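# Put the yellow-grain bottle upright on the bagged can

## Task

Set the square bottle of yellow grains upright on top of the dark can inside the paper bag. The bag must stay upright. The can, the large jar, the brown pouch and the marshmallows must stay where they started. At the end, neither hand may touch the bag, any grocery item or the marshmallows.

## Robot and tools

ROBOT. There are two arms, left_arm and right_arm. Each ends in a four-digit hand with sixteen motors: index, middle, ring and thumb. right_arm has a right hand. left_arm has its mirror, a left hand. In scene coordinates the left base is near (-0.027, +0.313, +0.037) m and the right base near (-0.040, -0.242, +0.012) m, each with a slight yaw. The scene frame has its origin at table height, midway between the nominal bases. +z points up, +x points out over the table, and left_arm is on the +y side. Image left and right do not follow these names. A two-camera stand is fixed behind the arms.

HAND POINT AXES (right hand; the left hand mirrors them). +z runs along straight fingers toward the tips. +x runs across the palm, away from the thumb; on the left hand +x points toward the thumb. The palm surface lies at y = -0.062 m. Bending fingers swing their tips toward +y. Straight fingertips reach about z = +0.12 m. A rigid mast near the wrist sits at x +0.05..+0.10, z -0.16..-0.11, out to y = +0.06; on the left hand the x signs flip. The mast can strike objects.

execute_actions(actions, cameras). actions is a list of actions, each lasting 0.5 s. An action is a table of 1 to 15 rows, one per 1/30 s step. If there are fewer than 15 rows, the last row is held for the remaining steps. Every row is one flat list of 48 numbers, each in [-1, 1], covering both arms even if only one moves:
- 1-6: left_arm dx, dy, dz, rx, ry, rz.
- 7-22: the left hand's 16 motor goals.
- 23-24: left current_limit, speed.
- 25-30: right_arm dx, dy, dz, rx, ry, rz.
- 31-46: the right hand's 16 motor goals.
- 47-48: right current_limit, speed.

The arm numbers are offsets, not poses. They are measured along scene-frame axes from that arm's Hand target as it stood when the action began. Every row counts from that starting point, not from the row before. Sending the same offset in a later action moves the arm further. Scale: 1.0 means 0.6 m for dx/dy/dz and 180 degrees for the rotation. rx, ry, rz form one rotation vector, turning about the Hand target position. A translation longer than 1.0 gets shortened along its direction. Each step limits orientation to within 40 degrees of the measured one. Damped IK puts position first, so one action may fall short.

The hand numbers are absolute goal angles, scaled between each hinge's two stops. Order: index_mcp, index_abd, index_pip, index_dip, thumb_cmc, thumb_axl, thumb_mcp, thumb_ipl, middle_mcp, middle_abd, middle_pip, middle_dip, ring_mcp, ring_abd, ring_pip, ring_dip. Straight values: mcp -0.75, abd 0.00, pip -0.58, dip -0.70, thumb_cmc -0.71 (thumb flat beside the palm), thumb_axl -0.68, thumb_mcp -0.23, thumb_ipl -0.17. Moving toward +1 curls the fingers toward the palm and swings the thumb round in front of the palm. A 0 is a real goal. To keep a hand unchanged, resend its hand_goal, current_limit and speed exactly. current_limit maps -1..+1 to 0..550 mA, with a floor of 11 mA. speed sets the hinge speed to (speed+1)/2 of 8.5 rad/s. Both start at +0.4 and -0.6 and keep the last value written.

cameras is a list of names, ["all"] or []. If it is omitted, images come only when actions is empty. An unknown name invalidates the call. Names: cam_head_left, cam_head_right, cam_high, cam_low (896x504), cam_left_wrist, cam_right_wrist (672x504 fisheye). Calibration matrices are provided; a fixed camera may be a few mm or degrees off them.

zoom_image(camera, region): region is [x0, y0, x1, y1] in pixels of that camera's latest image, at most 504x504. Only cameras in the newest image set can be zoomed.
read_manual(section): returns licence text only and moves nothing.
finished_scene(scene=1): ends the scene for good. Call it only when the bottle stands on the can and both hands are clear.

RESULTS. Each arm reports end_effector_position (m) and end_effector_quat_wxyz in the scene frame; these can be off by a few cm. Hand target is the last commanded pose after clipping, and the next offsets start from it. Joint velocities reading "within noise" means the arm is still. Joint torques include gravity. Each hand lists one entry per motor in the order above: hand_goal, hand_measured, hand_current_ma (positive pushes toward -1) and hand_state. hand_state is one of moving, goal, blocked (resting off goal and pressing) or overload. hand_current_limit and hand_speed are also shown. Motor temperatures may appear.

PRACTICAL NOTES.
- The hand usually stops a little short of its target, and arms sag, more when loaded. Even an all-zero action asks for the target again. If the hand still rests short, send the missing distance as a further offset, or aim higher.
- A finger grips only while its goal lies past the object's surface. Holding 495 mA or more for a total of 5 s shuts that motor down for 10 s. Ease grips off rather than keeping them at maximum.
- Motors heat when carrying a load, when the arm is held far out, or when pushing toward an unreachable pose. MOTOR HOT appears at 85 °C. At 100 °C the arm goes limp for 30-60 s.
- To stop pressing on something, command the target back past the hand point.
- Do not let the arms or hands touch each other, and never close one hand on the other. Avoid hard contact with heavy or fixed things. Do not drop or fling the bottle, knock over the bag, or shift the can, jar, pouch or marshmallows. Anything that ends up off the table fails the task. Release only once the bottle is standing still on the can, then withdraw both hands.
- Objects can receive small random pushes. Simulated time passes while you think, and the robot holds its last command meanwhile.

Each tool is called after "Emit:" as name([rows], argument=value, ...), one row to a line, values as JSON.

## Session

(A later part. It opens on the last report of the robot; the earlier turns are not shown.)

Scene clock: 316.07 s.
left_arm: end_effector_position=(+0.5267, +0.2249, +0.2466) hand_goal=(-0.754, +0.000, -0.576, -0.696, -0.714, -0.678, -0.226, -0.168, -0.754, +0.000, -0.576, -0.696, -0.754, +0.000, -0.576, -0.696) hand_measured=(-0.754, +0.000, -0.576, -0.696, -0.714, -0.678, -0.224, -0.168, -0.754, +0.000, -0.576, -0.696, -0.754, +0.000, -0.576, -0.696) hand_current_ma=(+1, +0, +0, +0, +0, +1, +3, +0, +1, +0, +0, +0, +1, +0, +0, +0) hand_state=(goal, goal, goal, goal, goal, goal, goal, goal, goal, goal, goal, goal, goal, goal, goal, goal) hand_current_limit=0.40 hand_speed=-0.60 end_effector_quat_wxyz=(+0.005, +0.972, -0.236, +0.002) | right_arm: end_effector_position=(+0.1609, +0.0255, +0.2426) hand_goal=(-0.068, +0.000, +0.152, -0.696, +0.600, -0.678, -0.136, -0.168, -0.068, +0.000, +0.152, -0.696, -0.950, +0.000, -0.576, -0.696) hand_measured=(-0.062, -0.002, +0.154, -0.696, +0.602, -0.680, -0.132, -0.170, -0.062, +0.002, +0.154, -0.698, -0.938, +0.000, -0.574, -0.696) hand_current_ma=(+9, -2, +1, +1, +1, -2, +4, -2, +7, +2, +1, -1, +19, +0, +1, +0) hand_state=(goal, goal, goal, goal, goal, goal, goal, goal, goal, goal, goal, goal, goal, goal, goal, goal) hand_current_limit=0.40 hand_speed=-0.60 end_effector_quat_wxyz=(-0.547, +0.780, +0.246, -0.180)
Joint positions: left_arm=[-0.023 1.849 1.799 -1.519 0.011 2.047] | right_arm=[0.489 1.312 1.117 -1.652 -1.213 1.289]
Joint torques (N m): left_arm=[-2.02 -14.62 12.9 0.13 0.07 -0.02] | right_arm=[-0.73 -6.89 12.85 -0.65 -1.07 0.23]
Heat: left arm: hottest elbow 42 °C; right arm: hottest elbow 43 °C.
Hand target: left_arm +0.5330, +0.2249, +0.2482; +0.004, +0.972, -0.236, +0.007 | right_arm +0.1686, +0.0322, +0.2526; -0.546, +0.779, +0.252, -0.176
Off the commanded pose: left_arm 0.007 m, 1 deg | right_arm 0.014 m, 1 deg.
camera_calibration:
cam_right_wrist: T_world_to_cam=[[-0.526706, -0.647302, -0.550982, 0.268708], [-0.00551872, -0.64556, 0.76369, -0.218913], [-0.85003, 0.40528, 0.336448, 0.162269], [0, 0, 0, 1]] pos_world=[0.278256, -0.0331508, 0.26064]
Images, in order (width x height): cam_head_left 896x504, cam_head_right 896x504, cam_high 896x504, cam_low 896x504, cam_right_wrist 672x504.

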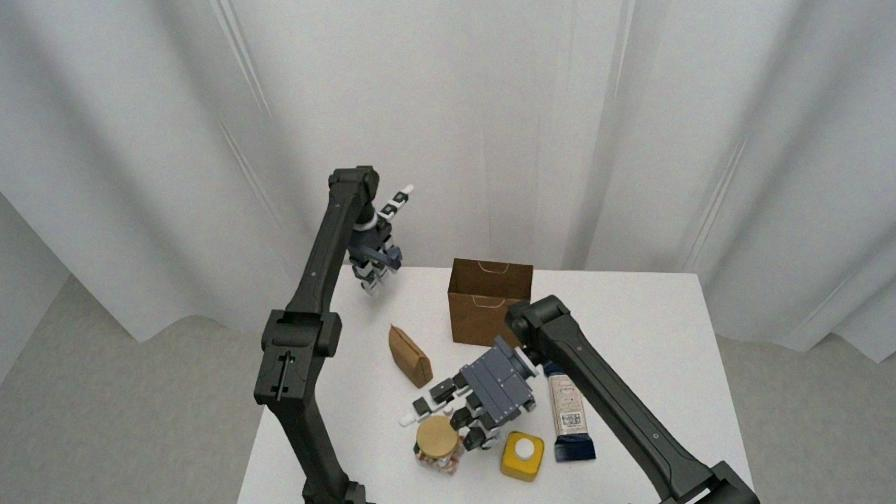

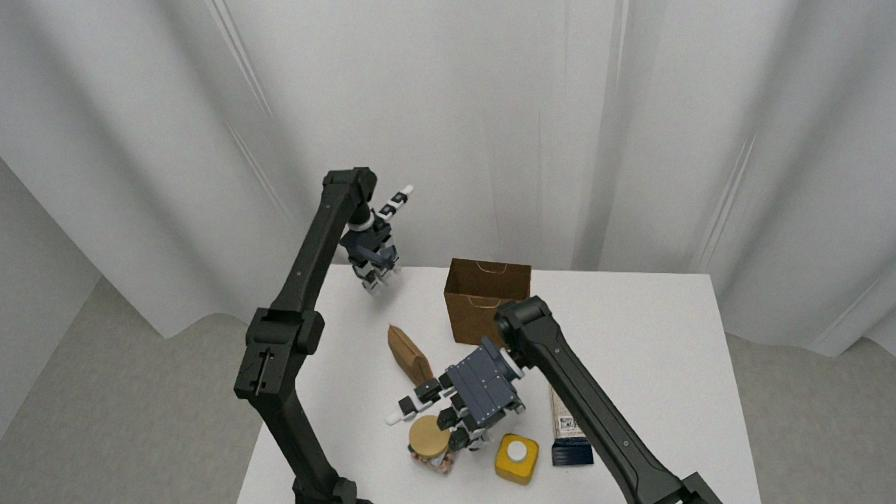

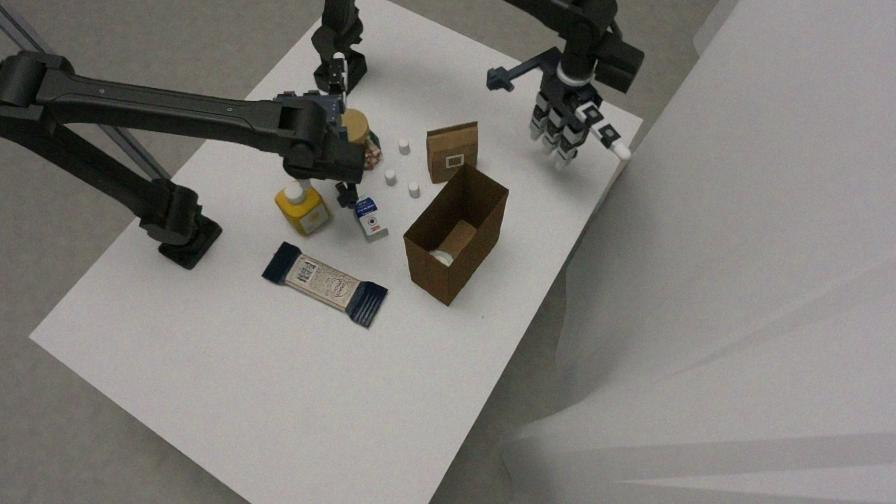

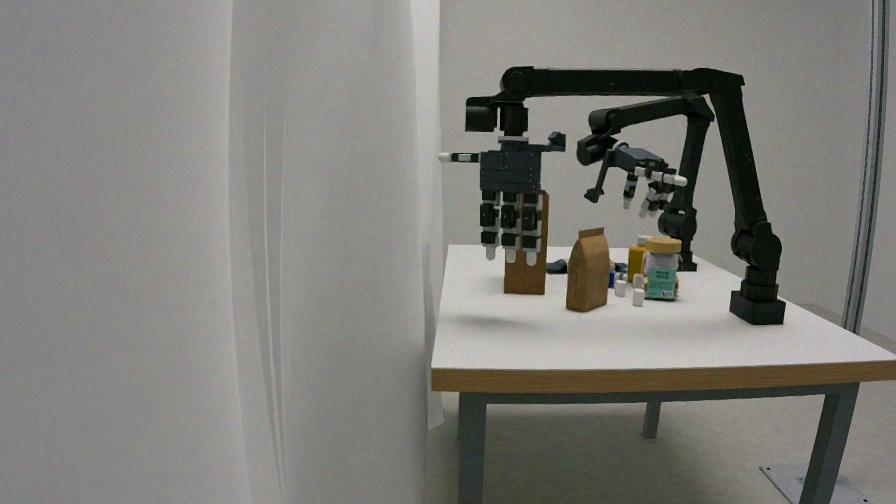

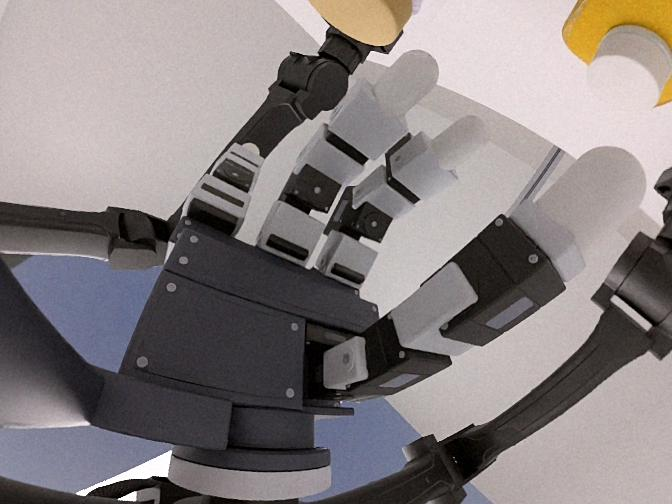

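Emit:
execute_actions([
  [[0,0,0,0,0,0,-0.754,0,-0.576,-0.696,-0.714,-0.678,-0.226,-0.168,-0.754,0,-0.576,-0.696,-0.754,0,-0.576,-0.696,0.4,-0.6,-0.054,-0.045,-0.03,0.0244,0.013,-0.0933,-0.041,0,0.095,-0.696,0.857,0.641,-0.3,-0.168,-0.041,0,0.095,-0.696,-0.95,0,-0.576,-0.696,0.4,-0.5]],
  [[0,0,0,0,0,0,-0.754,0,-0.576,-0.696,-0.714,-0.678,-0.226,-0.168,-0.754,0,-0.576,-0.696,-0.754,0,-0.576,-0.696,0.4,-0.6,0,0,-0.058,0,0,0,-0.041,0.04,0.095,-0.696,0.857,0.641,-0.472,-0.168,-0.041,-0.04,0.095,-0.696,-0.95,0,-0.576,-0.696,0.4,-0.6]],
], cameras=["cam_right_wrist","cam_low"])

Emit:
zoom_image(camera="cam_right_wrist", region=[380, 0, 672, 360])

Emit:
zoom_image(camera="cam_low", region=[590, 140, 710, 300])

Scene clock: 336.40 s.
left_arm: end_effector_position=(+0.5267, +0.2249, +0.2466) hand_goal=(-0.754, +0.000, -0.576, -0.696, -0.714, -0.678, -0.226, -0.168, -0.754, +0.000, -0.576, -0.696, -0.754, +0.000, -0.576, -0.696) hand_measured=(-0.754, +0.000, -0.576, -0.696, -0.714, -0.678, -0.224, -0.168, -0.754, +0.000, -0.576, -0.696, -0.754, +0.000, -0.576, -0.696) hand_current_ma=(+1, +0, +0, +0, +0, +1, +3, +0, +1, +0, +0, +0, +1, +0, +0, +0) hand_state=(goal, goal, goal, goal, goal, goal, goal, goal, goal, goal, goal, goal, goal, goal, goal, goal) hand_current_limit=0.40 hand_speed=-0.60 end_effector_quat_wxyz=(+0.005, +0.972, -0.236, +0.002) | right_arm: end_effector_position=(+0.1366, +0.0033, +0.1962) hand_goal=(-0.042, +0.040, +0.094, -0.696, +0.856, +0.640, -0.472, -0.168, -0.042, -0.040, +0.094, -0.696, -0.950, +0.000, -0.576, -0.696) hand_measured=(-0.040, +0.036, +0.096, -0.696, +0.852, +0.638, -0.470, -0.170, -0.040, -0.036, +0.096, -0.698, -0.938, +0.000, -0.574, -0.696) hand_current_ma=(+1, -2, +2, +1, -3, -2, +2, -2, +1, +2, +1, -1, +20, +0, +1, +0) hand_state=(goal, goal, goal, goal, goal, goal, goal, goal, goal, goal, goal, goal, goal, goal, goal, goal) hand_current_limit=0.40 hand_speed=-0.60 end_effector_quat_wxyz=(-0.600, +0.782, +0.127, -0.110)
Joint positions: left_arm=[-0.023 1.849 1.799 -1.519 0.011 2.047] | right_arm=[0.403 1.028 0.736 -0.94 -1.296 1.943]
Joint torques (N m): left_arm=[-1.96 -14.62 12.9 0.12 0.07 -0.02] | right_arm=[-0.5 -6.18 10 1.03 -1.1 0.1]
Heat: left arm: hottest elbow 42 °C; right arm: hottest elbow 44 °C.
Hand target: left_arm +0.5330, +0.2249, +0.2482; +0.004, +0.972, -0.236, +0.007 | right_arm +0.1360, +0.0052, +0.1998; -0.600, +0.783, +0.131, -0.101
Off the commanded pose: left_arm 0.007 m, 1 deg | right_arm 0.004 m, 1 deg.
camera_calibration:
cam_right_wrist: T_world_to_cam=[[-0.707165, -0.431146, -0.560384, 0.241764], [-0.15867, -0.675583, 0.720008, -0.168349], [-0.689015, 0.598081, 0.409339, 0.129208], [0, 0, 0, 1]] pos_world=[0.233281, -0.0867747, 0.203803]
Images, in order (width x height): cam_low 896x504, cam_right_wrist 672x504.

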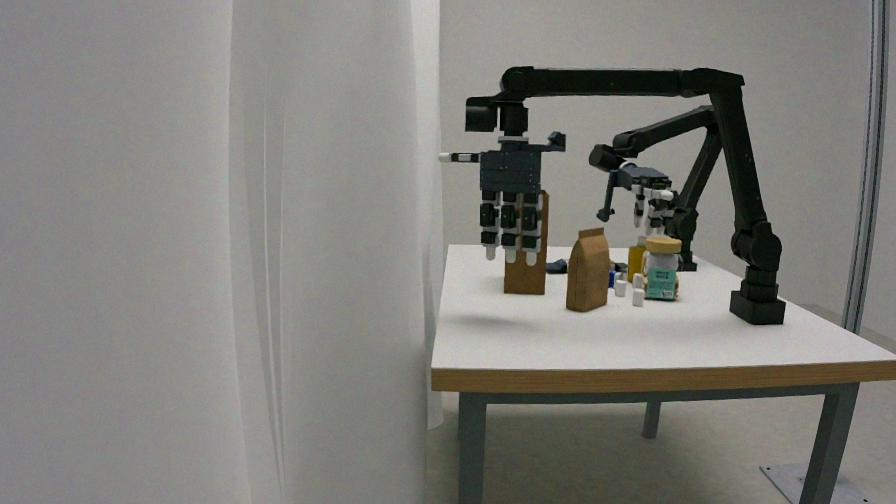

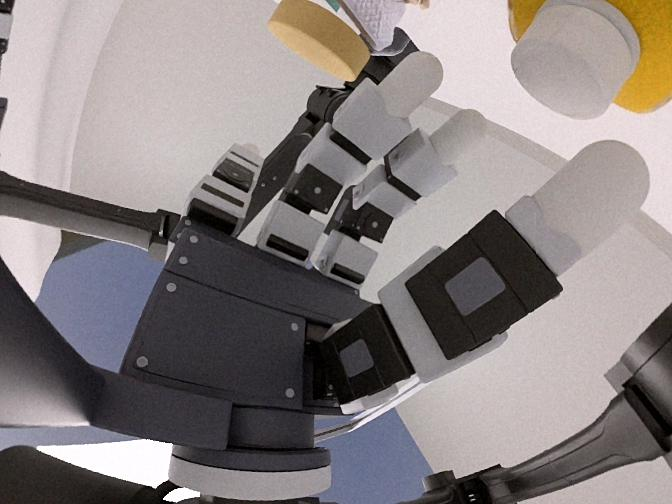

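Scaled by 1.400 from the camera's 672x504 image, which has a finer 960x720 frame.

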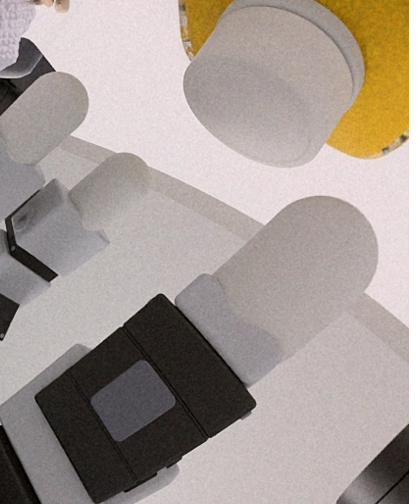

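Scaled by 3.150 from the camera's 896x504 image, which has a finer 1280x720 frame.

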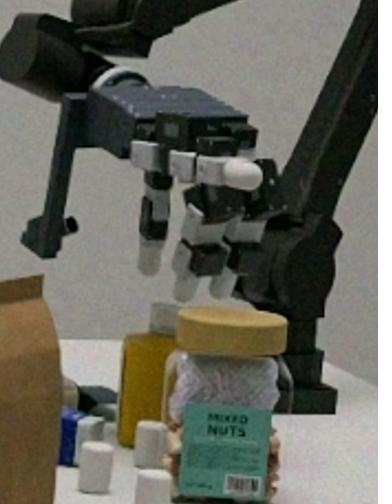

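Emit:
execute_actions([
  [[0,0,0,0,0,0,-0.754,0,-0.576,-0.696,-0.714,-0.678,-0.226,-0.168,-0.754,0,-0.576,-0.696,-0.754,0,-0.576,-0.696,0.4,-0.6,0,0,-0.04,0,0,0,-0.041,0.04,0.095,-0.696,0.857,0.641,-0.472,-0.168,-0.041,-0.04,0.095,-0.696,-0.95,0,-0.576,-0.696,0.4,-0.6]],
  [[0,0,0,0,0,0,-0.754,0,-0.576,-0.696,-0.714,-0.678,-0.226,-0.168,-0.754,0,-0.576,-0.696,-0.754,0,-0.576,-0.696,0.4,-0.6,0,0,-0.032,0,0,0,-0.041,0.04,0.095,-0.696,0.857,0.641,-0.472,-0.168,-0.041,-0.04,0.095,-0.696,-0.95,0,-0.576,-0.696,0.4,-0.6]],
  [[0,0,0,0,0,0,-0.754,0,-0.576,-0.696,-0.714,-0.678,-0.226,-0.168,-0.754,0,-0.576,-0.696,-0.754,0,-0.576,-0.696,0.4,-0.6,0,0,0,0,0,0,0.04,0.04,0.15,-0.696,0.93,0.72,-0.54,-0.168,0.04,-0.04,0.15,-0.696,-0.95,0,-0.576,-0.696,0.4,-0.8]],
], cameras=["cam_right_wrist","cam_low"])

Emit:
zoom_image(camera="cam_right_wrist", region=[380, 0, 672, 360])

Scene clock: 342.83 s.
left_arm: end_effector_position=(+0.5267, +0.2249, +0.2466) hand_goal=(-0.754, +0.000, -0.576, -0.696, -0.714, -0.678, -0.226, -0.168, -0.754, +0.000, -0.576, -0.696, -0.754, +0.000, -0.576, -0.696) hand_measured=(-0.754, +0.000, -0.576, -0.696, -0.714, -0.678, -0.224, -0.168, -0.754, +0.000, -0.576, -0.696, -0.754, +0.000, -0.576, -0.696) hand_current_ma=(+1, +0, +0, +0, +0, +1, +3, +0, +1, +0, +0, +0, +1, +0, +0, +0) hand_state=(goal, goal, goal, goal, goal, goal, goal, goal, goal, goal, goal, goal, goal, goal, goal, goal) hand_current_limit=0.40 hand_speed=-0.60 end_effector_quat_wxyz=(+0.005, +0.972, -0.236, +0.002) | right_arm: end_effector_position=(+0.1354, +0.0024, +0.1583) hand_goal=(+0.040, +0.040, +0.150, -0.696, +0.930, +0.720, -0.540, -0.168, +0.040, -0.040, +0.150, -0.696, -0.950, +0.000, -0.576, -0.696) hand_measured=(+0.040, +0.038, +0.144, -0.696, +0.924, +0.708, -0.532, -0.168, +0.040, -0.036, +0.146, -0.698, -0.938, +0.000, -0.574, -0.696) hand_current_ma=(+0, -2, -6, +1, -8, -24, +14, +0, +0, +2, -4, -1, +20, +0, +1, +0) hand_state=(goal, goal, goal, goal, goal, goal, goal, goal, goal, goal, goal, goal, goal, goal, goal, goal) hand_current_limit=0.40 hand_speed=-0.80 end_effector_quat_wxyz=(-0.601, +0.783, +0.130, -0.097)
Joint positions: left_arm=[-0.023 1.849 1.799 -1.519 0.011 2.047] | right_arm=[0.404 1.04 0.637 -0.772 -1.286 1.978]
Joint torques (N m): left_arm=[-2.02 -14.62 12.89 0.13 0.07 -0.02] | right_arm=[-1.61 -3.19 9.91 1.37 -1.17 0.03]
Heat: left arm: hottest elbow 43 °C; right arm: hottest elbow 44 °C.
Hand target: left_arm +0.5330, +0.2249, +0.2482; +0.004, +0.972, -0.236, +0.007 | right_arm +0.1361, +0.0052, +0.1567; -0.600, +0.783, +0.131, -0.101
Off the commanded pose: left_arm 0.007 m, 1 deg | right_arm 0.003 m, 0 deg.
camera_calibration:
cam_right_wrist: T_world_to_cam=[[-0.697814, -0.420773, -0.579659, 0.221027], [-0.18374, -0.677032, 0.712648, -0.13729], [-0.692311, 0.603802, 0.39513, 0.147083], [0, 0, 0, 1]] pos_world=[0.230838, -0.0887561, 0.167843]
Images, in order (width x height): cam_low 896x504, cam_right_wrist 672x504.

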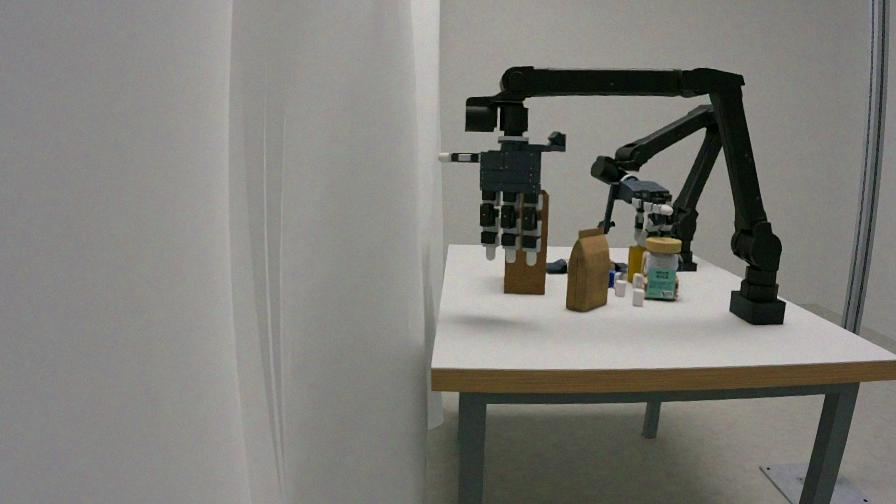

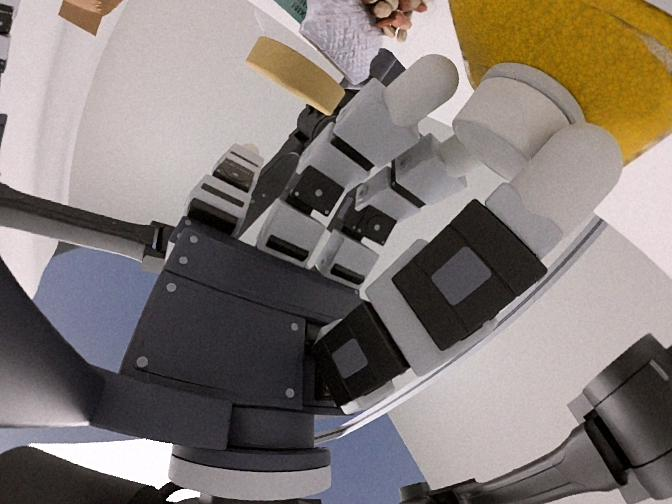

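Scaled by 1.400 from the camera's 672x504 image, which has a finer 960x720 frame.

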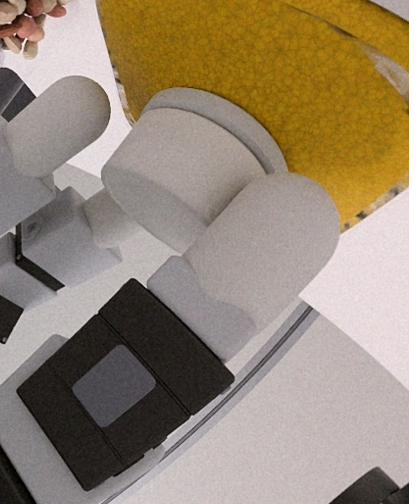

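Emit:
execute_actions([
  [[0,0,0,0,0,0,-0.754,0,-0.576,-0.696,-0.714,-0.678,-0.226,-0.168,-0.754,0,-0.576,-0.696,-0.754,0,-0.576,-0.696,0.4,-0.6,0,0,0,0,0,0,0.08,0.04,0.175,-0.696,0.967,0.76,-0.575,-0.168,0.08,-0.04,0.175,-0.696,-0.95,0,-0.576,-0.696,0.4,-0.8]],
  [[0,0,0,0,0,0,-0.754,0,-0.576,-0.696,-0.714,-0.678,-0.226,-0.168,-0.754,0,-0.576,-0.696,-0.754,0,-0.576,-0.696,0.4,-0.6,0,0,0,0,0,0,0.105,0.06,0.195,-0.696,0.967,0.80,-0.61,-0.168,0.105,-0.06,0.195,-0.696,-0.95,0,-0.576,-0.696,0.4,-0.8]],
], cameras=["cam_right_wrist"])

Emit:
zoom_image(camera="cam_right_wrist", region=[380, 0, 672, 360])

Scene clock: 346.53 s.
left_arm: end_effector_position=(+0.5267, +0.2249, +0.2466) hand_goal=(-0.754, +0.000, -0.576, -0.696, -0.714, -0.678, -0.226, -0.168, -0.754, +0.000, -0.576, -0.696, -0.754, +0.000, -0.576, -0.696) hand_measured=(-0.754, +0.000, -0.576, -0.696, -0.714, -0.678, -0.224, -0.168, -0.754, +0.000, -0.576, -0.696, -0.754, +0.000, -0.576, -0.696) hand_current_ma=(+1, +0, +0, +0, +0, +1, +3, +0, +1, +0, +0, +0, +1, +0, +0, +0) hand_state=(goal, goal, goal, goal, goal, goal, goal, goal, goal, goal, goal, goal, goal, goal, goal, goal) hand_current_limit=0.40 hand_speed=-0.60 end_effector_quat_wxyz=(+0.005, +0.972, -0.236, +0.002) | right_arm: end_effector_position=(+0.1352, +0.0020, +0.1575) hand_goal=(+0.104, +0.060, +0.194, -0.696, +0.966, +0.800, -0.610, -0.168, +0.104, -0.060, +0.194, -0.696, -0.950, +0.000, -0.576, -0.696) hand_measured=(+0.062, +0.040, +0.164, -0.700, +0.956, +0.744, -0.564, -0.158, +0.076, -0.042, +0.172, -0.700, -0.938, +0.000, -0.574, -0.696) hand_current_ma=(-108, -28, -58, -4, -15, -191, +157, +20, -58, +27, -38, -4, +20, +0, +1, +0) hand_state=(blocked, goal, blocked, goal, goal, blocked, blocked, goal, blocked, goal, blocked, goal, goal, goal, goal, goal) hand_current_limit=0.40 hand_speed=-0.80 end_effector_quat_wxyz=(-0.600, +0.784, +0.129, -0.098)
Joint positions: left_arm=[-0.023 1.849 1.799 -1.519 0.011 2.047] | right_arm=[0.404 1.04 0.636 -0.772 -1.284 1.979]
Joint torques (N m): left_arm=[-1.96 -14.62 12.92 0.12 0.07 -0.02] | right_arm=[-0.56 -3.49 9.96 1.26 -1.29 0]
Heat: left arm: hottest elbow 43 °C; right arm: hottest elbow 43 °C.
Hand target: left_arm +0.5330, +0.2249, +0.2482; +0.004, +0.972, -0.236, +0.007 | right_arm +0.1361, +0.0051, +0.1565; -0.600, +0.783, +0.130, -0.101
Off the commanded pose: left_arm 0.007 m, 1 deg | right_arm 0.003 m, 0 deg.
camera_calibration:
cam_right_wrist: T_world_to_cam=[[-0.699189, -0.421661, -0.577354, 0.220063], [-0.183407, -0.674745, 0.714899, -0.13742], [-0.691011, 0.60574, 0.394439, 0.147443], [0, 0, 0, 1]] pos_world=[0.230546, -0.0892434, 0.167138]
Images, in order (width x height): cam_right_wrist 672x504.

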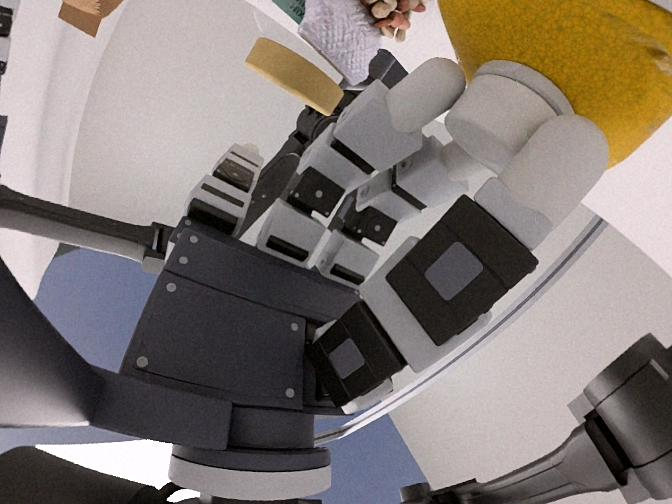

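Scaled by 1.400 from the camera's 672x504 image, which has a finer 960x720 frame.

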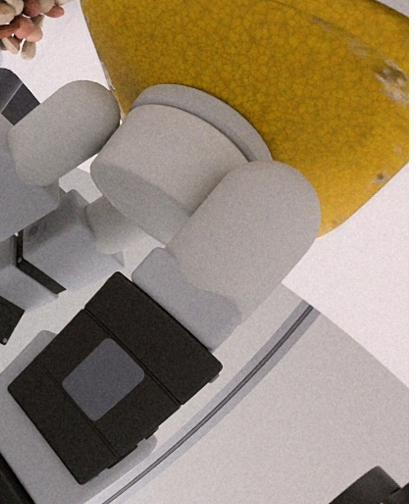

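Emit:
execute_actions([
  [[0,0,0,0,0,0,-0.754,0,-0.576,-0.696,-0.714,-0.678,-0.226,-0.168,-0.754,0,-0.576,-0.696,-0.754,0,-0.576,-0.696,0.4,-0.6,0,0,0,0,0,0,0.14,0.09,0.22,-0.696,0.967,0.84,-0.65,-0.168,0.15,-0.09,0.22,-0.696,-0.95,0,-0.576,-0.696,0.6,-0.8]],
  [[0,0,0,0,0,0,-0.754,0,-0.576,-0.696,-0.714,-0.678,-0.226,-0.168,-0.754,0,-0.576,-0.696,-0.754,0,-0.576,-0.696,0.4,-0.6,0,0,0,0,0,0,0.18,0.12,0.25,-0.696,0.967,0.88,-0.69,-0.168,0.20,-0.12,0.25,-0.696,-0.95,0,-0.576,-0.696,0.7,-0.8]],
], cameras=["cam_right_wrist"])

Emit:
zoom_image(camera="cam_right_wrist", region=[380, 0, 672, 360])

Scene clock: 353.17 s.
left_arm: end_effector_position=(+0.5267, +0.2249, +0.2466) hand_goal=(-0.754, +0.000, -0.576, -0.696, -0.714, -0.678, -0.226, -0.168, -0.754, +0.000, -0.576, -0.696, -0.754, +0.000, -0.576, -0.696) hand_measured=(-0.754, +0.000, -0.576, -0.696, -0.714, -0.678, -0.224, -0.168, -0.754, +0.000, -0.576, -0.696, -0.754, +0.000, -0.576, -0.696) hand_current_ma=(+1, +0, +0, +0, +0, +1, +3, +0, +1, +0, +0, +0, +1, +0, +0, +0) hand_state=(goal, goal, goal, goal, goal, goal, goal, goal, goal, goal, goal, goal, goal, goal, goal, goal) hand_current_limit=0.40 hand_speed=-0.60 end_effector_quat_wxyz=(+0.005, +0.972, -0.236, +0.002) | right_arm: end_effector_position=(+0.1352, +0.0020, +0.1575) hand_goal=(+0.180, +0.120, +0.250, -0.696, +0.966, +0.880, -0.690, -0.168, +0.200, -0.120, +0.250, -0.696, -0.950, +0.000, -0.576, -0.696) hand_measured=(+0.062, +0.046, +0.176, -0.708, +0.956, +0.754, -0.578, -0.144, +0.076, -0.050, +0.184, -0.710, -0.938, +0.000, -0.574, -0.696) hand_current_ma=(-435, -171, -212, -18, -14, -468, +467, +71, -458, +162, -179, -23, +20, +0, +1, +0) hand_state=(blocked, blocked, blocked, goal, goal, blocked, blocked, blocked, blocked, blocked, blocked, goal, goal, goal, goal, goal) hand_current_limit=0.70 hand_speed=-0.80 end_effector_quat_wxyz=(-0.600, +0.784, +0.129, -0.098)
Joint positions: left_arm=[-0.023 1.849 1.799 -1.519 0.011 2.047] | right_arm=[0.404 1.04 0.636 -0.772 -1.284 1.979]
Joint torques (N m): left_arm=[-2.14 -14.68 12.9 0.13 0.07 -0.02] | right_arm=[-0.85 -2.61 9.96 1.43 -1.22 0.08]
Motor temperatures (°C): left_arm=[24 32 43 27 27 24] | right_arm=[29 29 42 25 28 27]
Heat: left arm: hottest elbow 43 °C; right arm: hottest elbow 42 °C.
Hand target: left_arm +0.5330, +0.2249, +0.2482; +0.004, +0.972, -0.236, +0.007 | right_arm +0.1361, +0.0051, +0.1565; -0.600, +0.783, +0.130, -0.101
Off the commanded pose: left_arm 0.007 m, 1 deg | right_arm 0.003 m, 0 deg.
camera_calibration:
cam_right_wrist: T_world_to_cam=[[-0.699189, -0.421661, -0.577354, 0.220063], [-0.183407, -0.674745, 0.714899, -0.13742], [-0.691011, 0.60574, 0.394439, 0.147443], [0, 0, 0, 1]] pos_world=[0.230546, -0.0892434, 0.167138]
Images, in order (width x height): cam_right_wrist 672x504.

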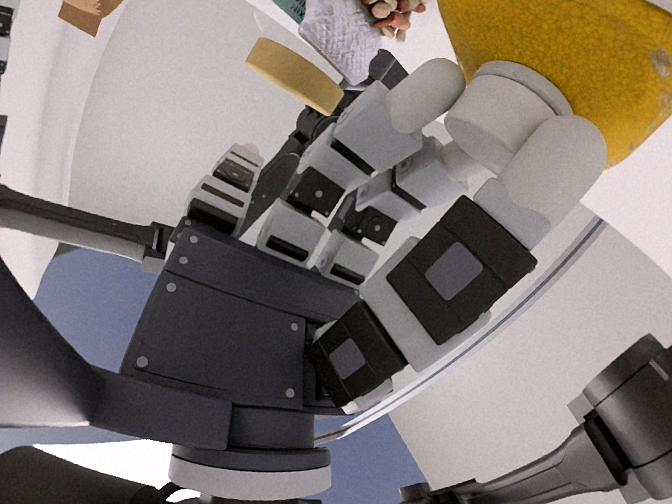

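Scaled by 1.400 from the camera's 672x504 image, which has a finer 960x720 frame.

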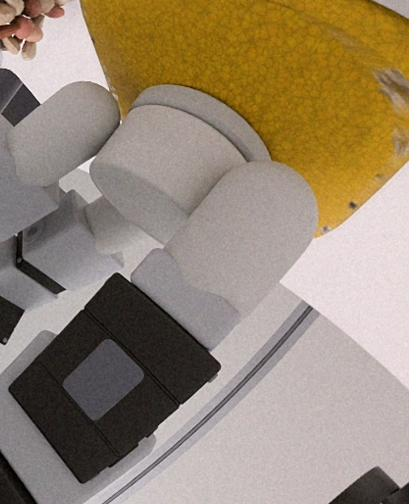

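Emit:
execute_actions([
  [[0,0,0,0,0,0,-0.754,0,-0.576,-0.696,-0.714,-0.678,-0.226,-0.168,-0.754,0,-0.576,-0.696,-0.754,0,-0.576,-0.696,0.4,-0.6,0,0,0.05,0,0,0,0.18,0.12,0.25,-0.696,0.967,0.88,-0.69,-0.168,0.20,-0.12,0.25,-0.696,-0.95,0,-0.576,-0.696,0.7,-0.8]],
  [[0,0,0,0,0,0,-0.754,0,-0.576,-0.696,-0.714,-0.678,-0.226,-0.168,-0.754,0,-0.576,-0.696,-0.754,0,-0.576,-0.696,0.4,-0.6,0,0,0.04,0,0,0,0.18,0.12,0.25,-0.696,0.967,0.88,-0.69,-0.168,0.20,-0.12,0.25,-0.696,-0.95,0,-0.576,-0.696,0.7,-0.8]],
], cameras=["cam_right_wrist","cam_low","cam_head_left"])

Emit:
zoom_image(camera="cam_low", region=[590, 140, 710, 300])

Scene clock: 357.77 s.
left_arm: end_effector_position=(+0.5267, +0.2249, +0.2466) hand_goal=(-0.754, +0.000, -0.576, -0.696, -0.714, -0.678, -0.226, -0.168, -0.754, +0.000, -0.576, -0.696, -0.754, +0.000, -0.576, -0.696) hand_measured=(-0.754, +0.000, -0.576, -0.696, -0.714, -0.678, -0.224, -0.168, -0.754, +0.000, -0.576, -0.696, -0.754, +0.000, -0.576, -0.696) hand_current_ma=(+1, +0, +0, +0, +0, +1, +3, +0, +1, +0, +0, +0, +1, +0, +0, +0) hand_state=(goal, goal, goal, goal, goal, goal, goal, goal, goal, goal, goal, goal, goal, goal, goal, goal) hand_current_limit=0.40 hand_speed=-0.60 end_effector_quat_wxyz=(+0.005, +0.972, -0.236, +0.002) | right_arm: end_effector_position=(+0.1175, -0.0069, +0.1694) hand_goal=(+0.180, +0.120, +0.250, -0.696, +0.966, +0.880, -0.690, -0.168, +0.200, -0.120, +0.250, -0.696, -0.950, +0.000, -0.576, -0.696) hand_measured=(+0.062, +0.048, +0.174, -0.730, +0.956, +0.754, -0.594, -0.142, +0.076, -0.050, +0.190, -0.722, -0.938, +0.000, -0.574, -0.696) hand_current_ma=(-435, -166, -219, -75, -13, -468, +422, +77, -458, +162, -155, -48, +20, +0, +1, +0) hand_state=(blocked, blocked, blocked, blocked, goal, blocked, blocked, blocked, blocked, blocked, blocked, blocked, goal, goal, goal, goal) hand_current_limit=0.70 hand_speed=-0.80 end_effector_quat_wxyz=(-0.585, +0.794, +0.104, -0.131)
Joint positions: left_arm=[-0.023 1.849 1.799 -1.519 0.011 2.047] | right_arm=[0.408 1.016 0.663 -0.918 -1.272 1.973]
Joint torques (N m): left_arm=[-2.02 -14.68 12.89 0.13 0.07 -0.02] | right_arm=[-0.21 -5.95 17.01 0.24 -1.79 0.24]
Heat: left arm: hottest elbow 43 °C; right arm: hottest elbow 42 °C.
Hand target: left_arm +0.5330, +0.2249, +0.2482; +0.004, +0.972, -0.236, +0.007 | right_arm +0.1360, +0.0051, +0.2106; -0.600, +0.783, +0.131, -0.101
Off the commanded pose: left_arm 0.007 m, 1 deg | right_arm 0.047 m, 5 deg.
camera_calibration:
cam_right_wrist: T_world_to_cam=[[-0.739879, -0.448462, -0.501459, 0.202575], [-0.126569, -0.639292, 0.758476, -0.169069], [-0.660727, 0.624649, 0.416237, 0.128802], [0, 0, 0, 1]] pos_world=[0.213585, -0.0976931, 0.176206]
Images, in order (width x height): cam_head_left 896x504, cam_low 896x504, cam_right_wrist 672x504.

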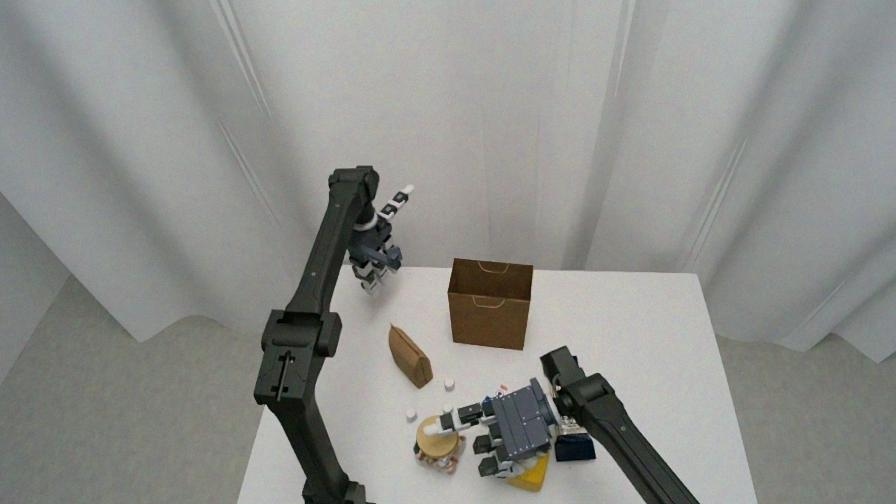

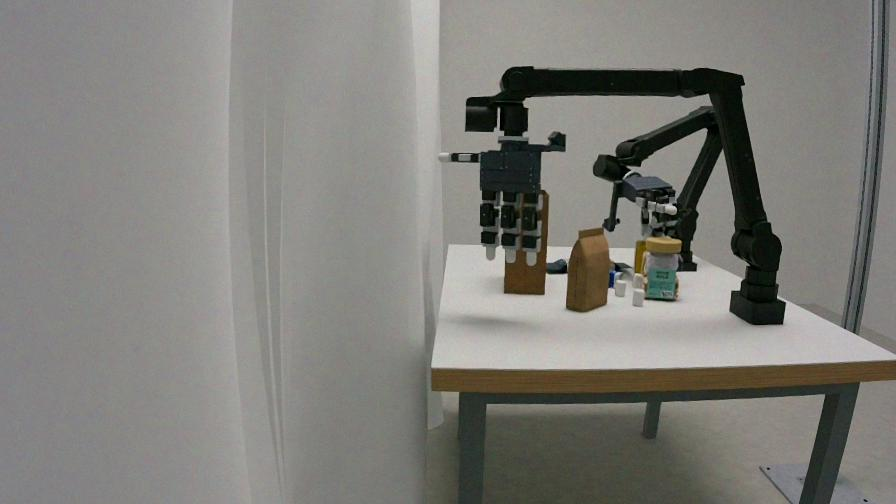

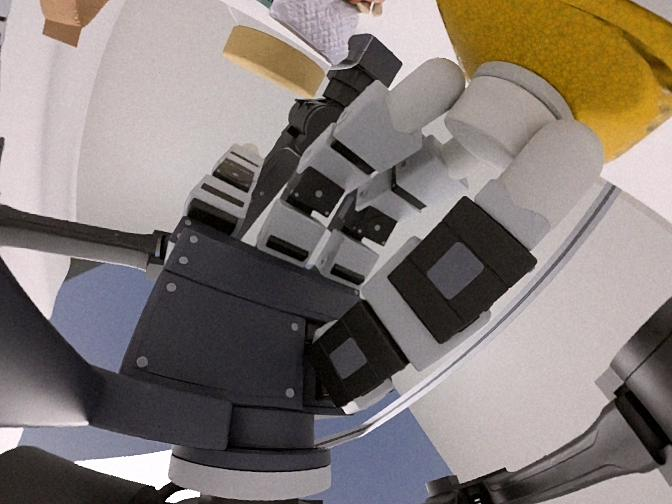

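Scaled by 3.150 from the camera's 896x504 image, which has a finer 1280x720 frame.

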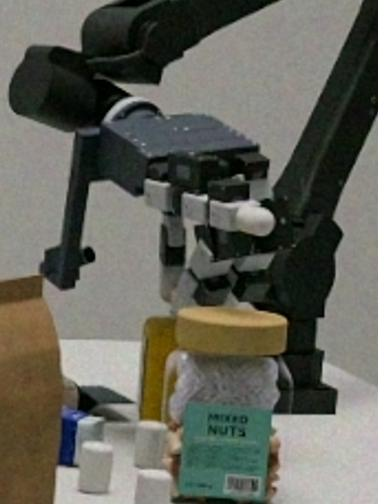

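Emit:
execute_actions([
  [[0,0,0,0,0,0,-0.754,0,-0.576,-0.696,-0.714,-0.678,-0.226,-0.168,-0.754,0,-0.576,-0.696,-0.754,0,-0.576,-0.696,0.4,-0.6,0.02,0,0.07,0,0,0,0.18,0.12,0.25,-0.696,0.967,0.88,-0.69,-0.168,0.20,-0.12,0.25,-0.696,-0.95,0,-0.576,-0.696,0.7,-0.8]],
  [[0,0,0,0,0,0,-0.754,0,-0.576,-0.696,-0.714,-0.678,-0.226,-0.168,-0.754,0,-0.576,-0.696,-0.754,0,-0.576,-0.696,0.4,-0.6,0.04,0.01,0.07,0,0,0,0.18,0.12,0.25,-0.696,0.967,0.88,-0.69,-0.168,0.20,-0.12,0.25,-0.696,-0.95,0,-0.576,-0.696,0.7,-0.8]],
], cameras=["cam_right_wrist","cam_low","cam_head_left"])

Emit:
zoom_image(camera="cam_low", region=[590, 100, 710, 300])

Scene clock: 363.93 s.
left_arm: end_effector_position=(+0.5267, +0.2249, +0.2466) hand_goal=(-0.754, +0.000, -0.576, -0.696, -0.714, -0.678, -0.226, -0.168, -0.754, +0.000, -0.576, -0.696, -0.754, +0.000, -0.576, -0.696) hand_measured=(-0.754, +0.000, -0.576, -0.696, -0.714, -0.678, -0.224, -0.168, -0.754, +0.000, -0.576, -0.696, -0.754, +0.000, -0.576, -0.696) hand_current_ma=(+1, +0, +0, +0, +0, +1, +3, +0, +1, +0, +0, +0, +1, +0, +0, +0) hand_state=(goal, goal, goal, goal, goal, goal, goal, goal, goal, goal, goal, goal, goal, goal, goal, goal) hand_current_limit=0.40 hand_speed=-0.60 end_effector_quat_wxyz=(+0.005, +0.972, -0.236, +0.002) | right_arm: end_effector_position=(+0.1573, +0.0036, +0.2584) hand_goal=(+0.180, +0.120, +0.250, -0.696, +0.966, +0.880, -0.690, -0.168, +0.200, -0.120, +0.250, -0.696, -0.950, +0.000, -0.576, -0.696) hand_measured=(+0.062, +0.048, +0.172, -0.732, +0.958, +0.756, -0.598, -0.142, +0.076, -0.050, +0.190, -0.724, -0.938, +0.000, -0.574, -0.696) hand_current_ma=(-435, -166, -227, -79, -10, -468, +408, +77, -458, +162, -155, -57, +20, +0, +1, +0) hand_state=(blocked, blocked, blocked, blocked, goal, blocked, blocked, blocked, blocked, blocked, blocked, blocked, goal, goal, goal, goal) hand_current_limit=0.70 hand_speed=-0.80 end_effector_quat_wxyz=(-0.587, +0.792, +0.114, -0.122)
Joint positions: left_arm=[-0.023 1.849 1.799 -1.519 0.011 2.047] | right_arm=[0.384 1.077 0.948 -1.208 -1.278 1.877]
Joint torques (N m): left_arm=[-1.96 -14.62 12.93 0.12 0.06 -0.02] | right_arm=[-2.43 -5.83 17.65 0.01 -1.86 0.21]
Heat: left arm: hottest elbow 43 °C; right arm: hottest elbow 43 °C.
Hand target: left_arm +0.5330, +0.2249, +0.2482; +0.004, +0.972, -0.236, +0.007 | right_arm +0.1721, +0.0112, +0.2945; -0.600, +0.783, +0.131, -0.101
Off the commanded pose: left_arm 0.007 m, 1 deg | right_arm 0.040 m, 4 deg.
camera_calibration:
cam_right_wrist: T_world_to_cam=[[-0.725446, -0.44689, -0.523467, 0.284798], [-0.141981, -0.647022, 0.749135, -0.219885], [-0.673476, 0.61778, 0.405929, 0.116124], [0, 0, 0, 1]] pos_world=[0.253593, -0.086736, 0.266668]
Images, in order (width x height): cam_head_left 896x504, cam_low 896x504, cam_right_wrist 672x504.

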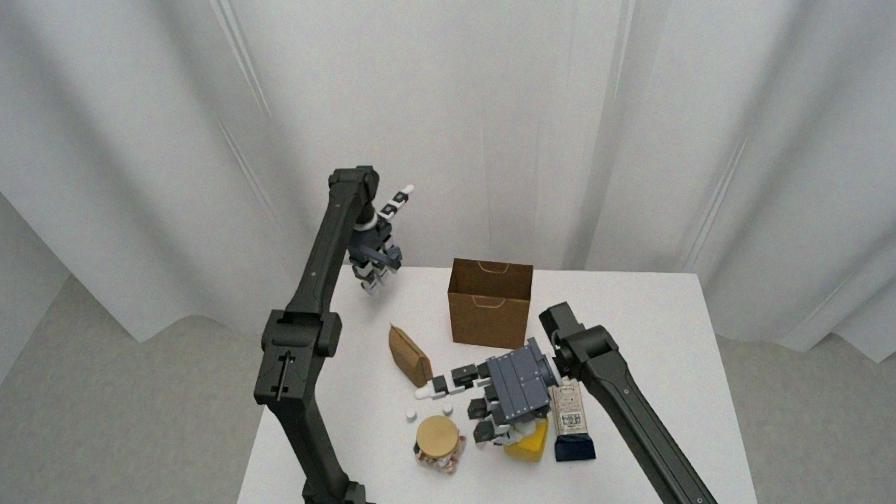

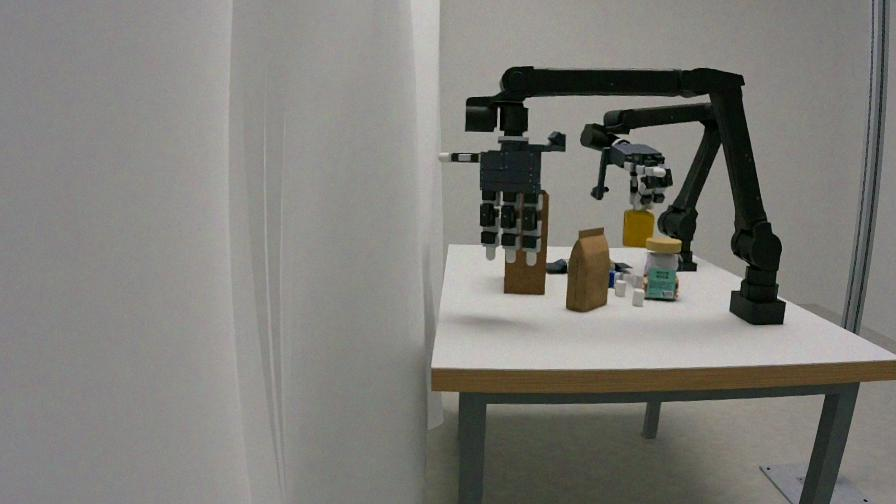

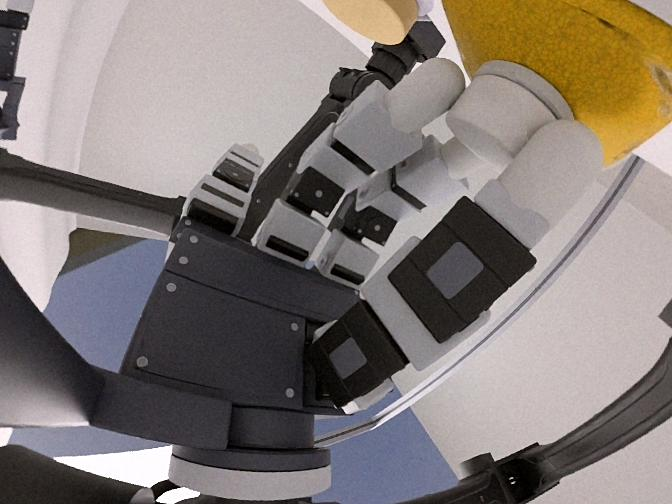

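Scaled by 2.520 from the camera's 896x504 image, which has a finer 1280x720 frame.

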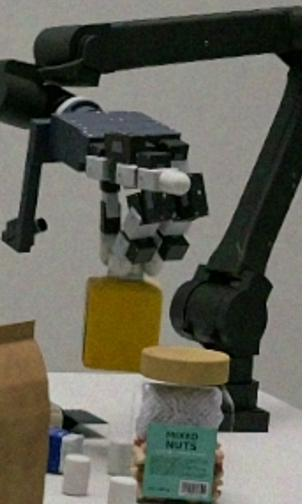

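Emit:
execute_actions([
  [[0,0,0,0,0,0,-0.754,0,-0.576,-0.696,-0.714,-0.678,-0.226,-0.168,-0.754,0,-0.576,-0.696,-0.754,0,-0.576,-0.696,0.4,-0.6,0.05,0.008,0.06,0.0128,-0.0153,-0.008,0.18,0.12,0.25,-0.696,0.967,0.88,-0.69,-0.168,0.20,-0.12,0.25,-0.696,-0.95,0,-0.576,-0.696,0.7,-0.8]],
  [[0,0,0,0,0,0,-0.754,0,-0.576,-0.696,-0.714,-0.678,-0.226,-0.168,-0.754,0,-0.576,-0.696,-0.754,0,-0.576,-0.696,0.4,-0.6,0.06,0.008,0.06,0,0,-0.008,0.18,0.12,0.25,-0.696,0.967,0.88,-0.69,-0.168,0.20,-0.12,0.25,-0.696,-0.95,0,-0.576,-0.696,0.7,-0.8]],
  [[0,0,0,0,0,0,-0.754,0,-0.576,-0.696,-0.714,-0.678,-0.226,-0.168,-0.754,0,-0.576,-0.696,-0.754,0,-0.576,-0.696,0.4,-0.6,0.06,0.008,0.06,0,0,-0.008,0.18,0.12,0.25,-0.696,0.967,0.88,-0.69,-0.168,0.20,-0.12,0.25,-0.696,-0.95,0,-0.576,-0.696,0.7,-0.8]],
  [[0,0,0,0,0,0,-0.754,0,-0.576,-0.696,-0.714,-0.678,-0.226,-0.168,-0.754,0,-0.576,-0.696,-0.754,0,-0.576,-0.696,0.4,-0.6,0.06,0.008,0.05,0,0,-0.008,0.18,0.12,0.25,-0.696,0.967,0.88,-0.69,-0.168,0.20,-0.12,0.25,-0.696,-0.95,0,-0.576,-0.696,0.7,-0.8]],
], cameras=["cam_right_wrist","cam_low","cam_head_left","cam_high"])

Emit:
zoom_image(camera="cam_low", region=[500, 50, 680, 300])

Scene clock: 376.67 s.
left_arm: end_effector_position=(+0.5267, +0.2249, +0.2466) hand_goal=(-0.754, +0.000, -0.576, -0.696, -0.714, -0.678, -0.226, -0.168, -0.754, +0.000, -0.576, -0.696, -0.754, +0.000, -0.576, -0.696) hand_measured=(-0.754, +0.000, -0.576, -0.696, -0.714, -0.678, -0.224, -0.168, -0.754, +0.000, -0.576, -0.696, -0.754, +0.000, -0.576, -0.696) hand_current_ma=(+1, +0, +0, +0, +0, +1, +3, +0, +1, +0, +0, +0, +1, +0, +0, +0) hand_state=(goal, goal, goal, goal, goal, goal, goal, goal, goal, goal, goal, goal, goal, goal, goal, goal) hand_current_limit=0.40 hand_speed=-0.60 end_effector_quat_wxyz=(+0.005, +0.972, -0.236, +0.002) | right_arm: end_effector_position=(+0.3028, +0.0266, +0.3905) hand_goal=(+0.180, +0.120, +0.250, -0.696, +0.966, +0.880, -0.690, -0.168, +0.200, -0.120, +0.250, -0.696, -0.950, +0.000, -0.576, -0.696) hand_measured=(+0.062, +0.048, +0.170, -0.732, +0.958, +0.758, -0.598, -0.142, +0.076, -0.050, +0.194, -0.724, -0.938, +0.000, -0.574, -0.696) hand_current_ma=(-435, -166, -230, -80, -12, -468, +404, +79, -458, +162, -144, -57, +20, +0, +1, +0) hand_state=(blocked, blocked, blocked, blocked, goal, blocked, blocked, blocked, blocked, blocked, blocked, blocked, goal, goal, goal, goal) hand_current_limit=0.70 hand_speed=-0.80 end_effector_quat_wxyz=(-0.606, +0.787, +0.084, -0.076)
Joint positions: left_arm=[-0.023 1.849 1.799 -1.519 0.011 2.047] | right_arm=[0.285 1.39 1.546 -1.406 -1.299 1.921]
Joint torques (N m): left_arm=[-2.02 -14.68 12.9 0.14 0.07 -0.02] | right_arm=[-1.38 -11.28 18.51 0.36 -1.74 0.12]
Motor temperatures (°C): left_arm=[24 33 43 27 27 24] | right_arm=[29 29 48 25 30 27]
Heat: left arm: hottest elbow 43 °C; right arm: hottest elbow 48 °C.
Hand target: left_arm +0.5330, +0.2249, +0.2482; +0.004, +0.972, -0.236, +0.007 | right_arm +0.3100, +0.0303, +0.4326; -0.616, +0.779, +0.108, -0.049
Off the commanded pose: left_arm 0.007 m, 1 deg | right_arm 0.043 m, 4 deg.
camera_calibration:
cam_right_wrist: T_world_to_cam=[[-0.748876, -0.34919, -0.56325, 0.489754], [-0.234517, -0.655287, 0.718053, -0.243014], [-0.619828, 0.669825, 0.408838, 0.127555], [0, 0, 0, 1]] pos_world=[0.388836, -0.0736663, 0.398202]
Images, in order (width x height): cam_head_left 896x504, cam_high 896x504, cam_low 896x504, cam_right_wrist 672x504.

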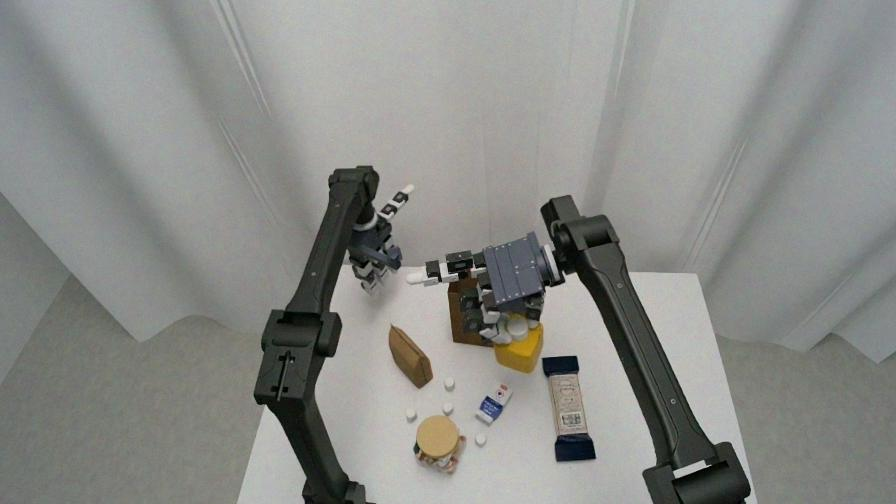

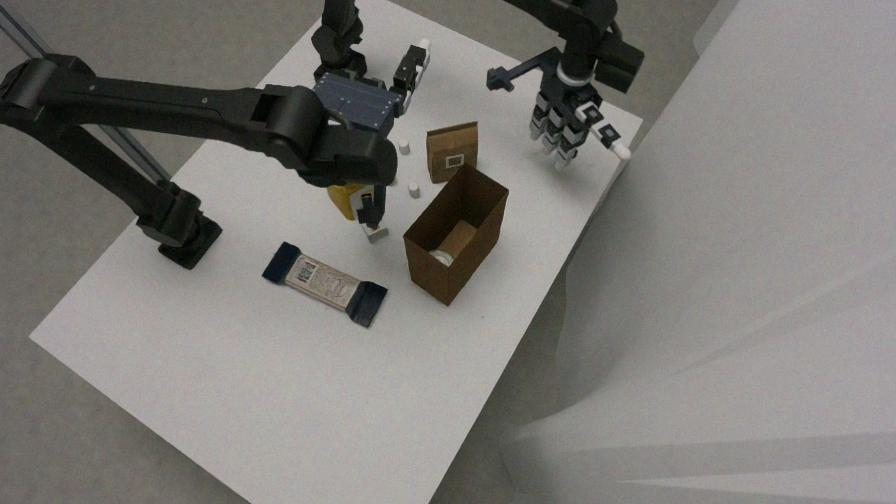

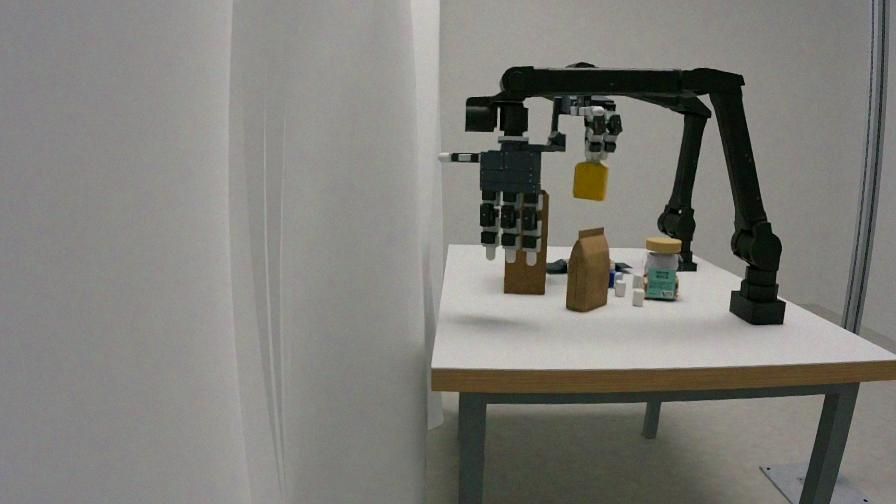

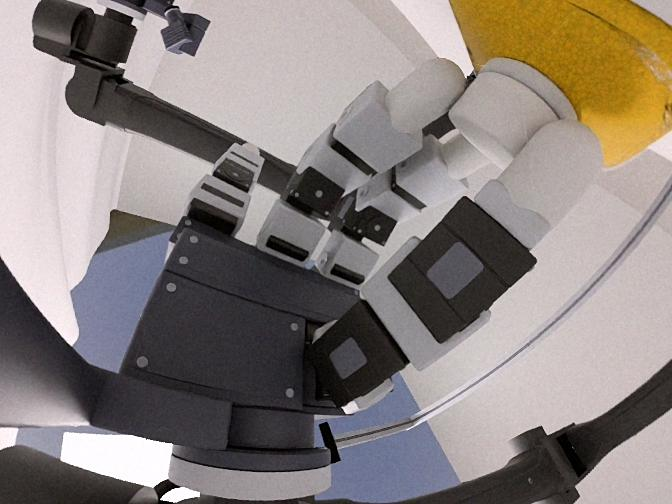

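Scaled by 2.016 from the camera's 896x504 image, which has a finer 1280x720 frame.

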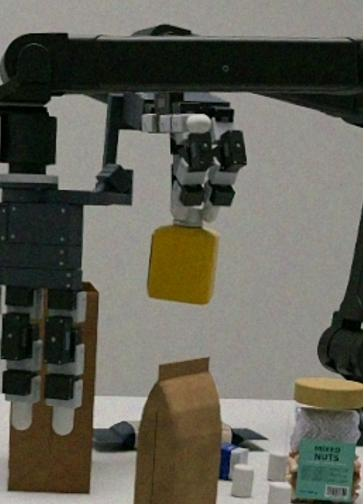

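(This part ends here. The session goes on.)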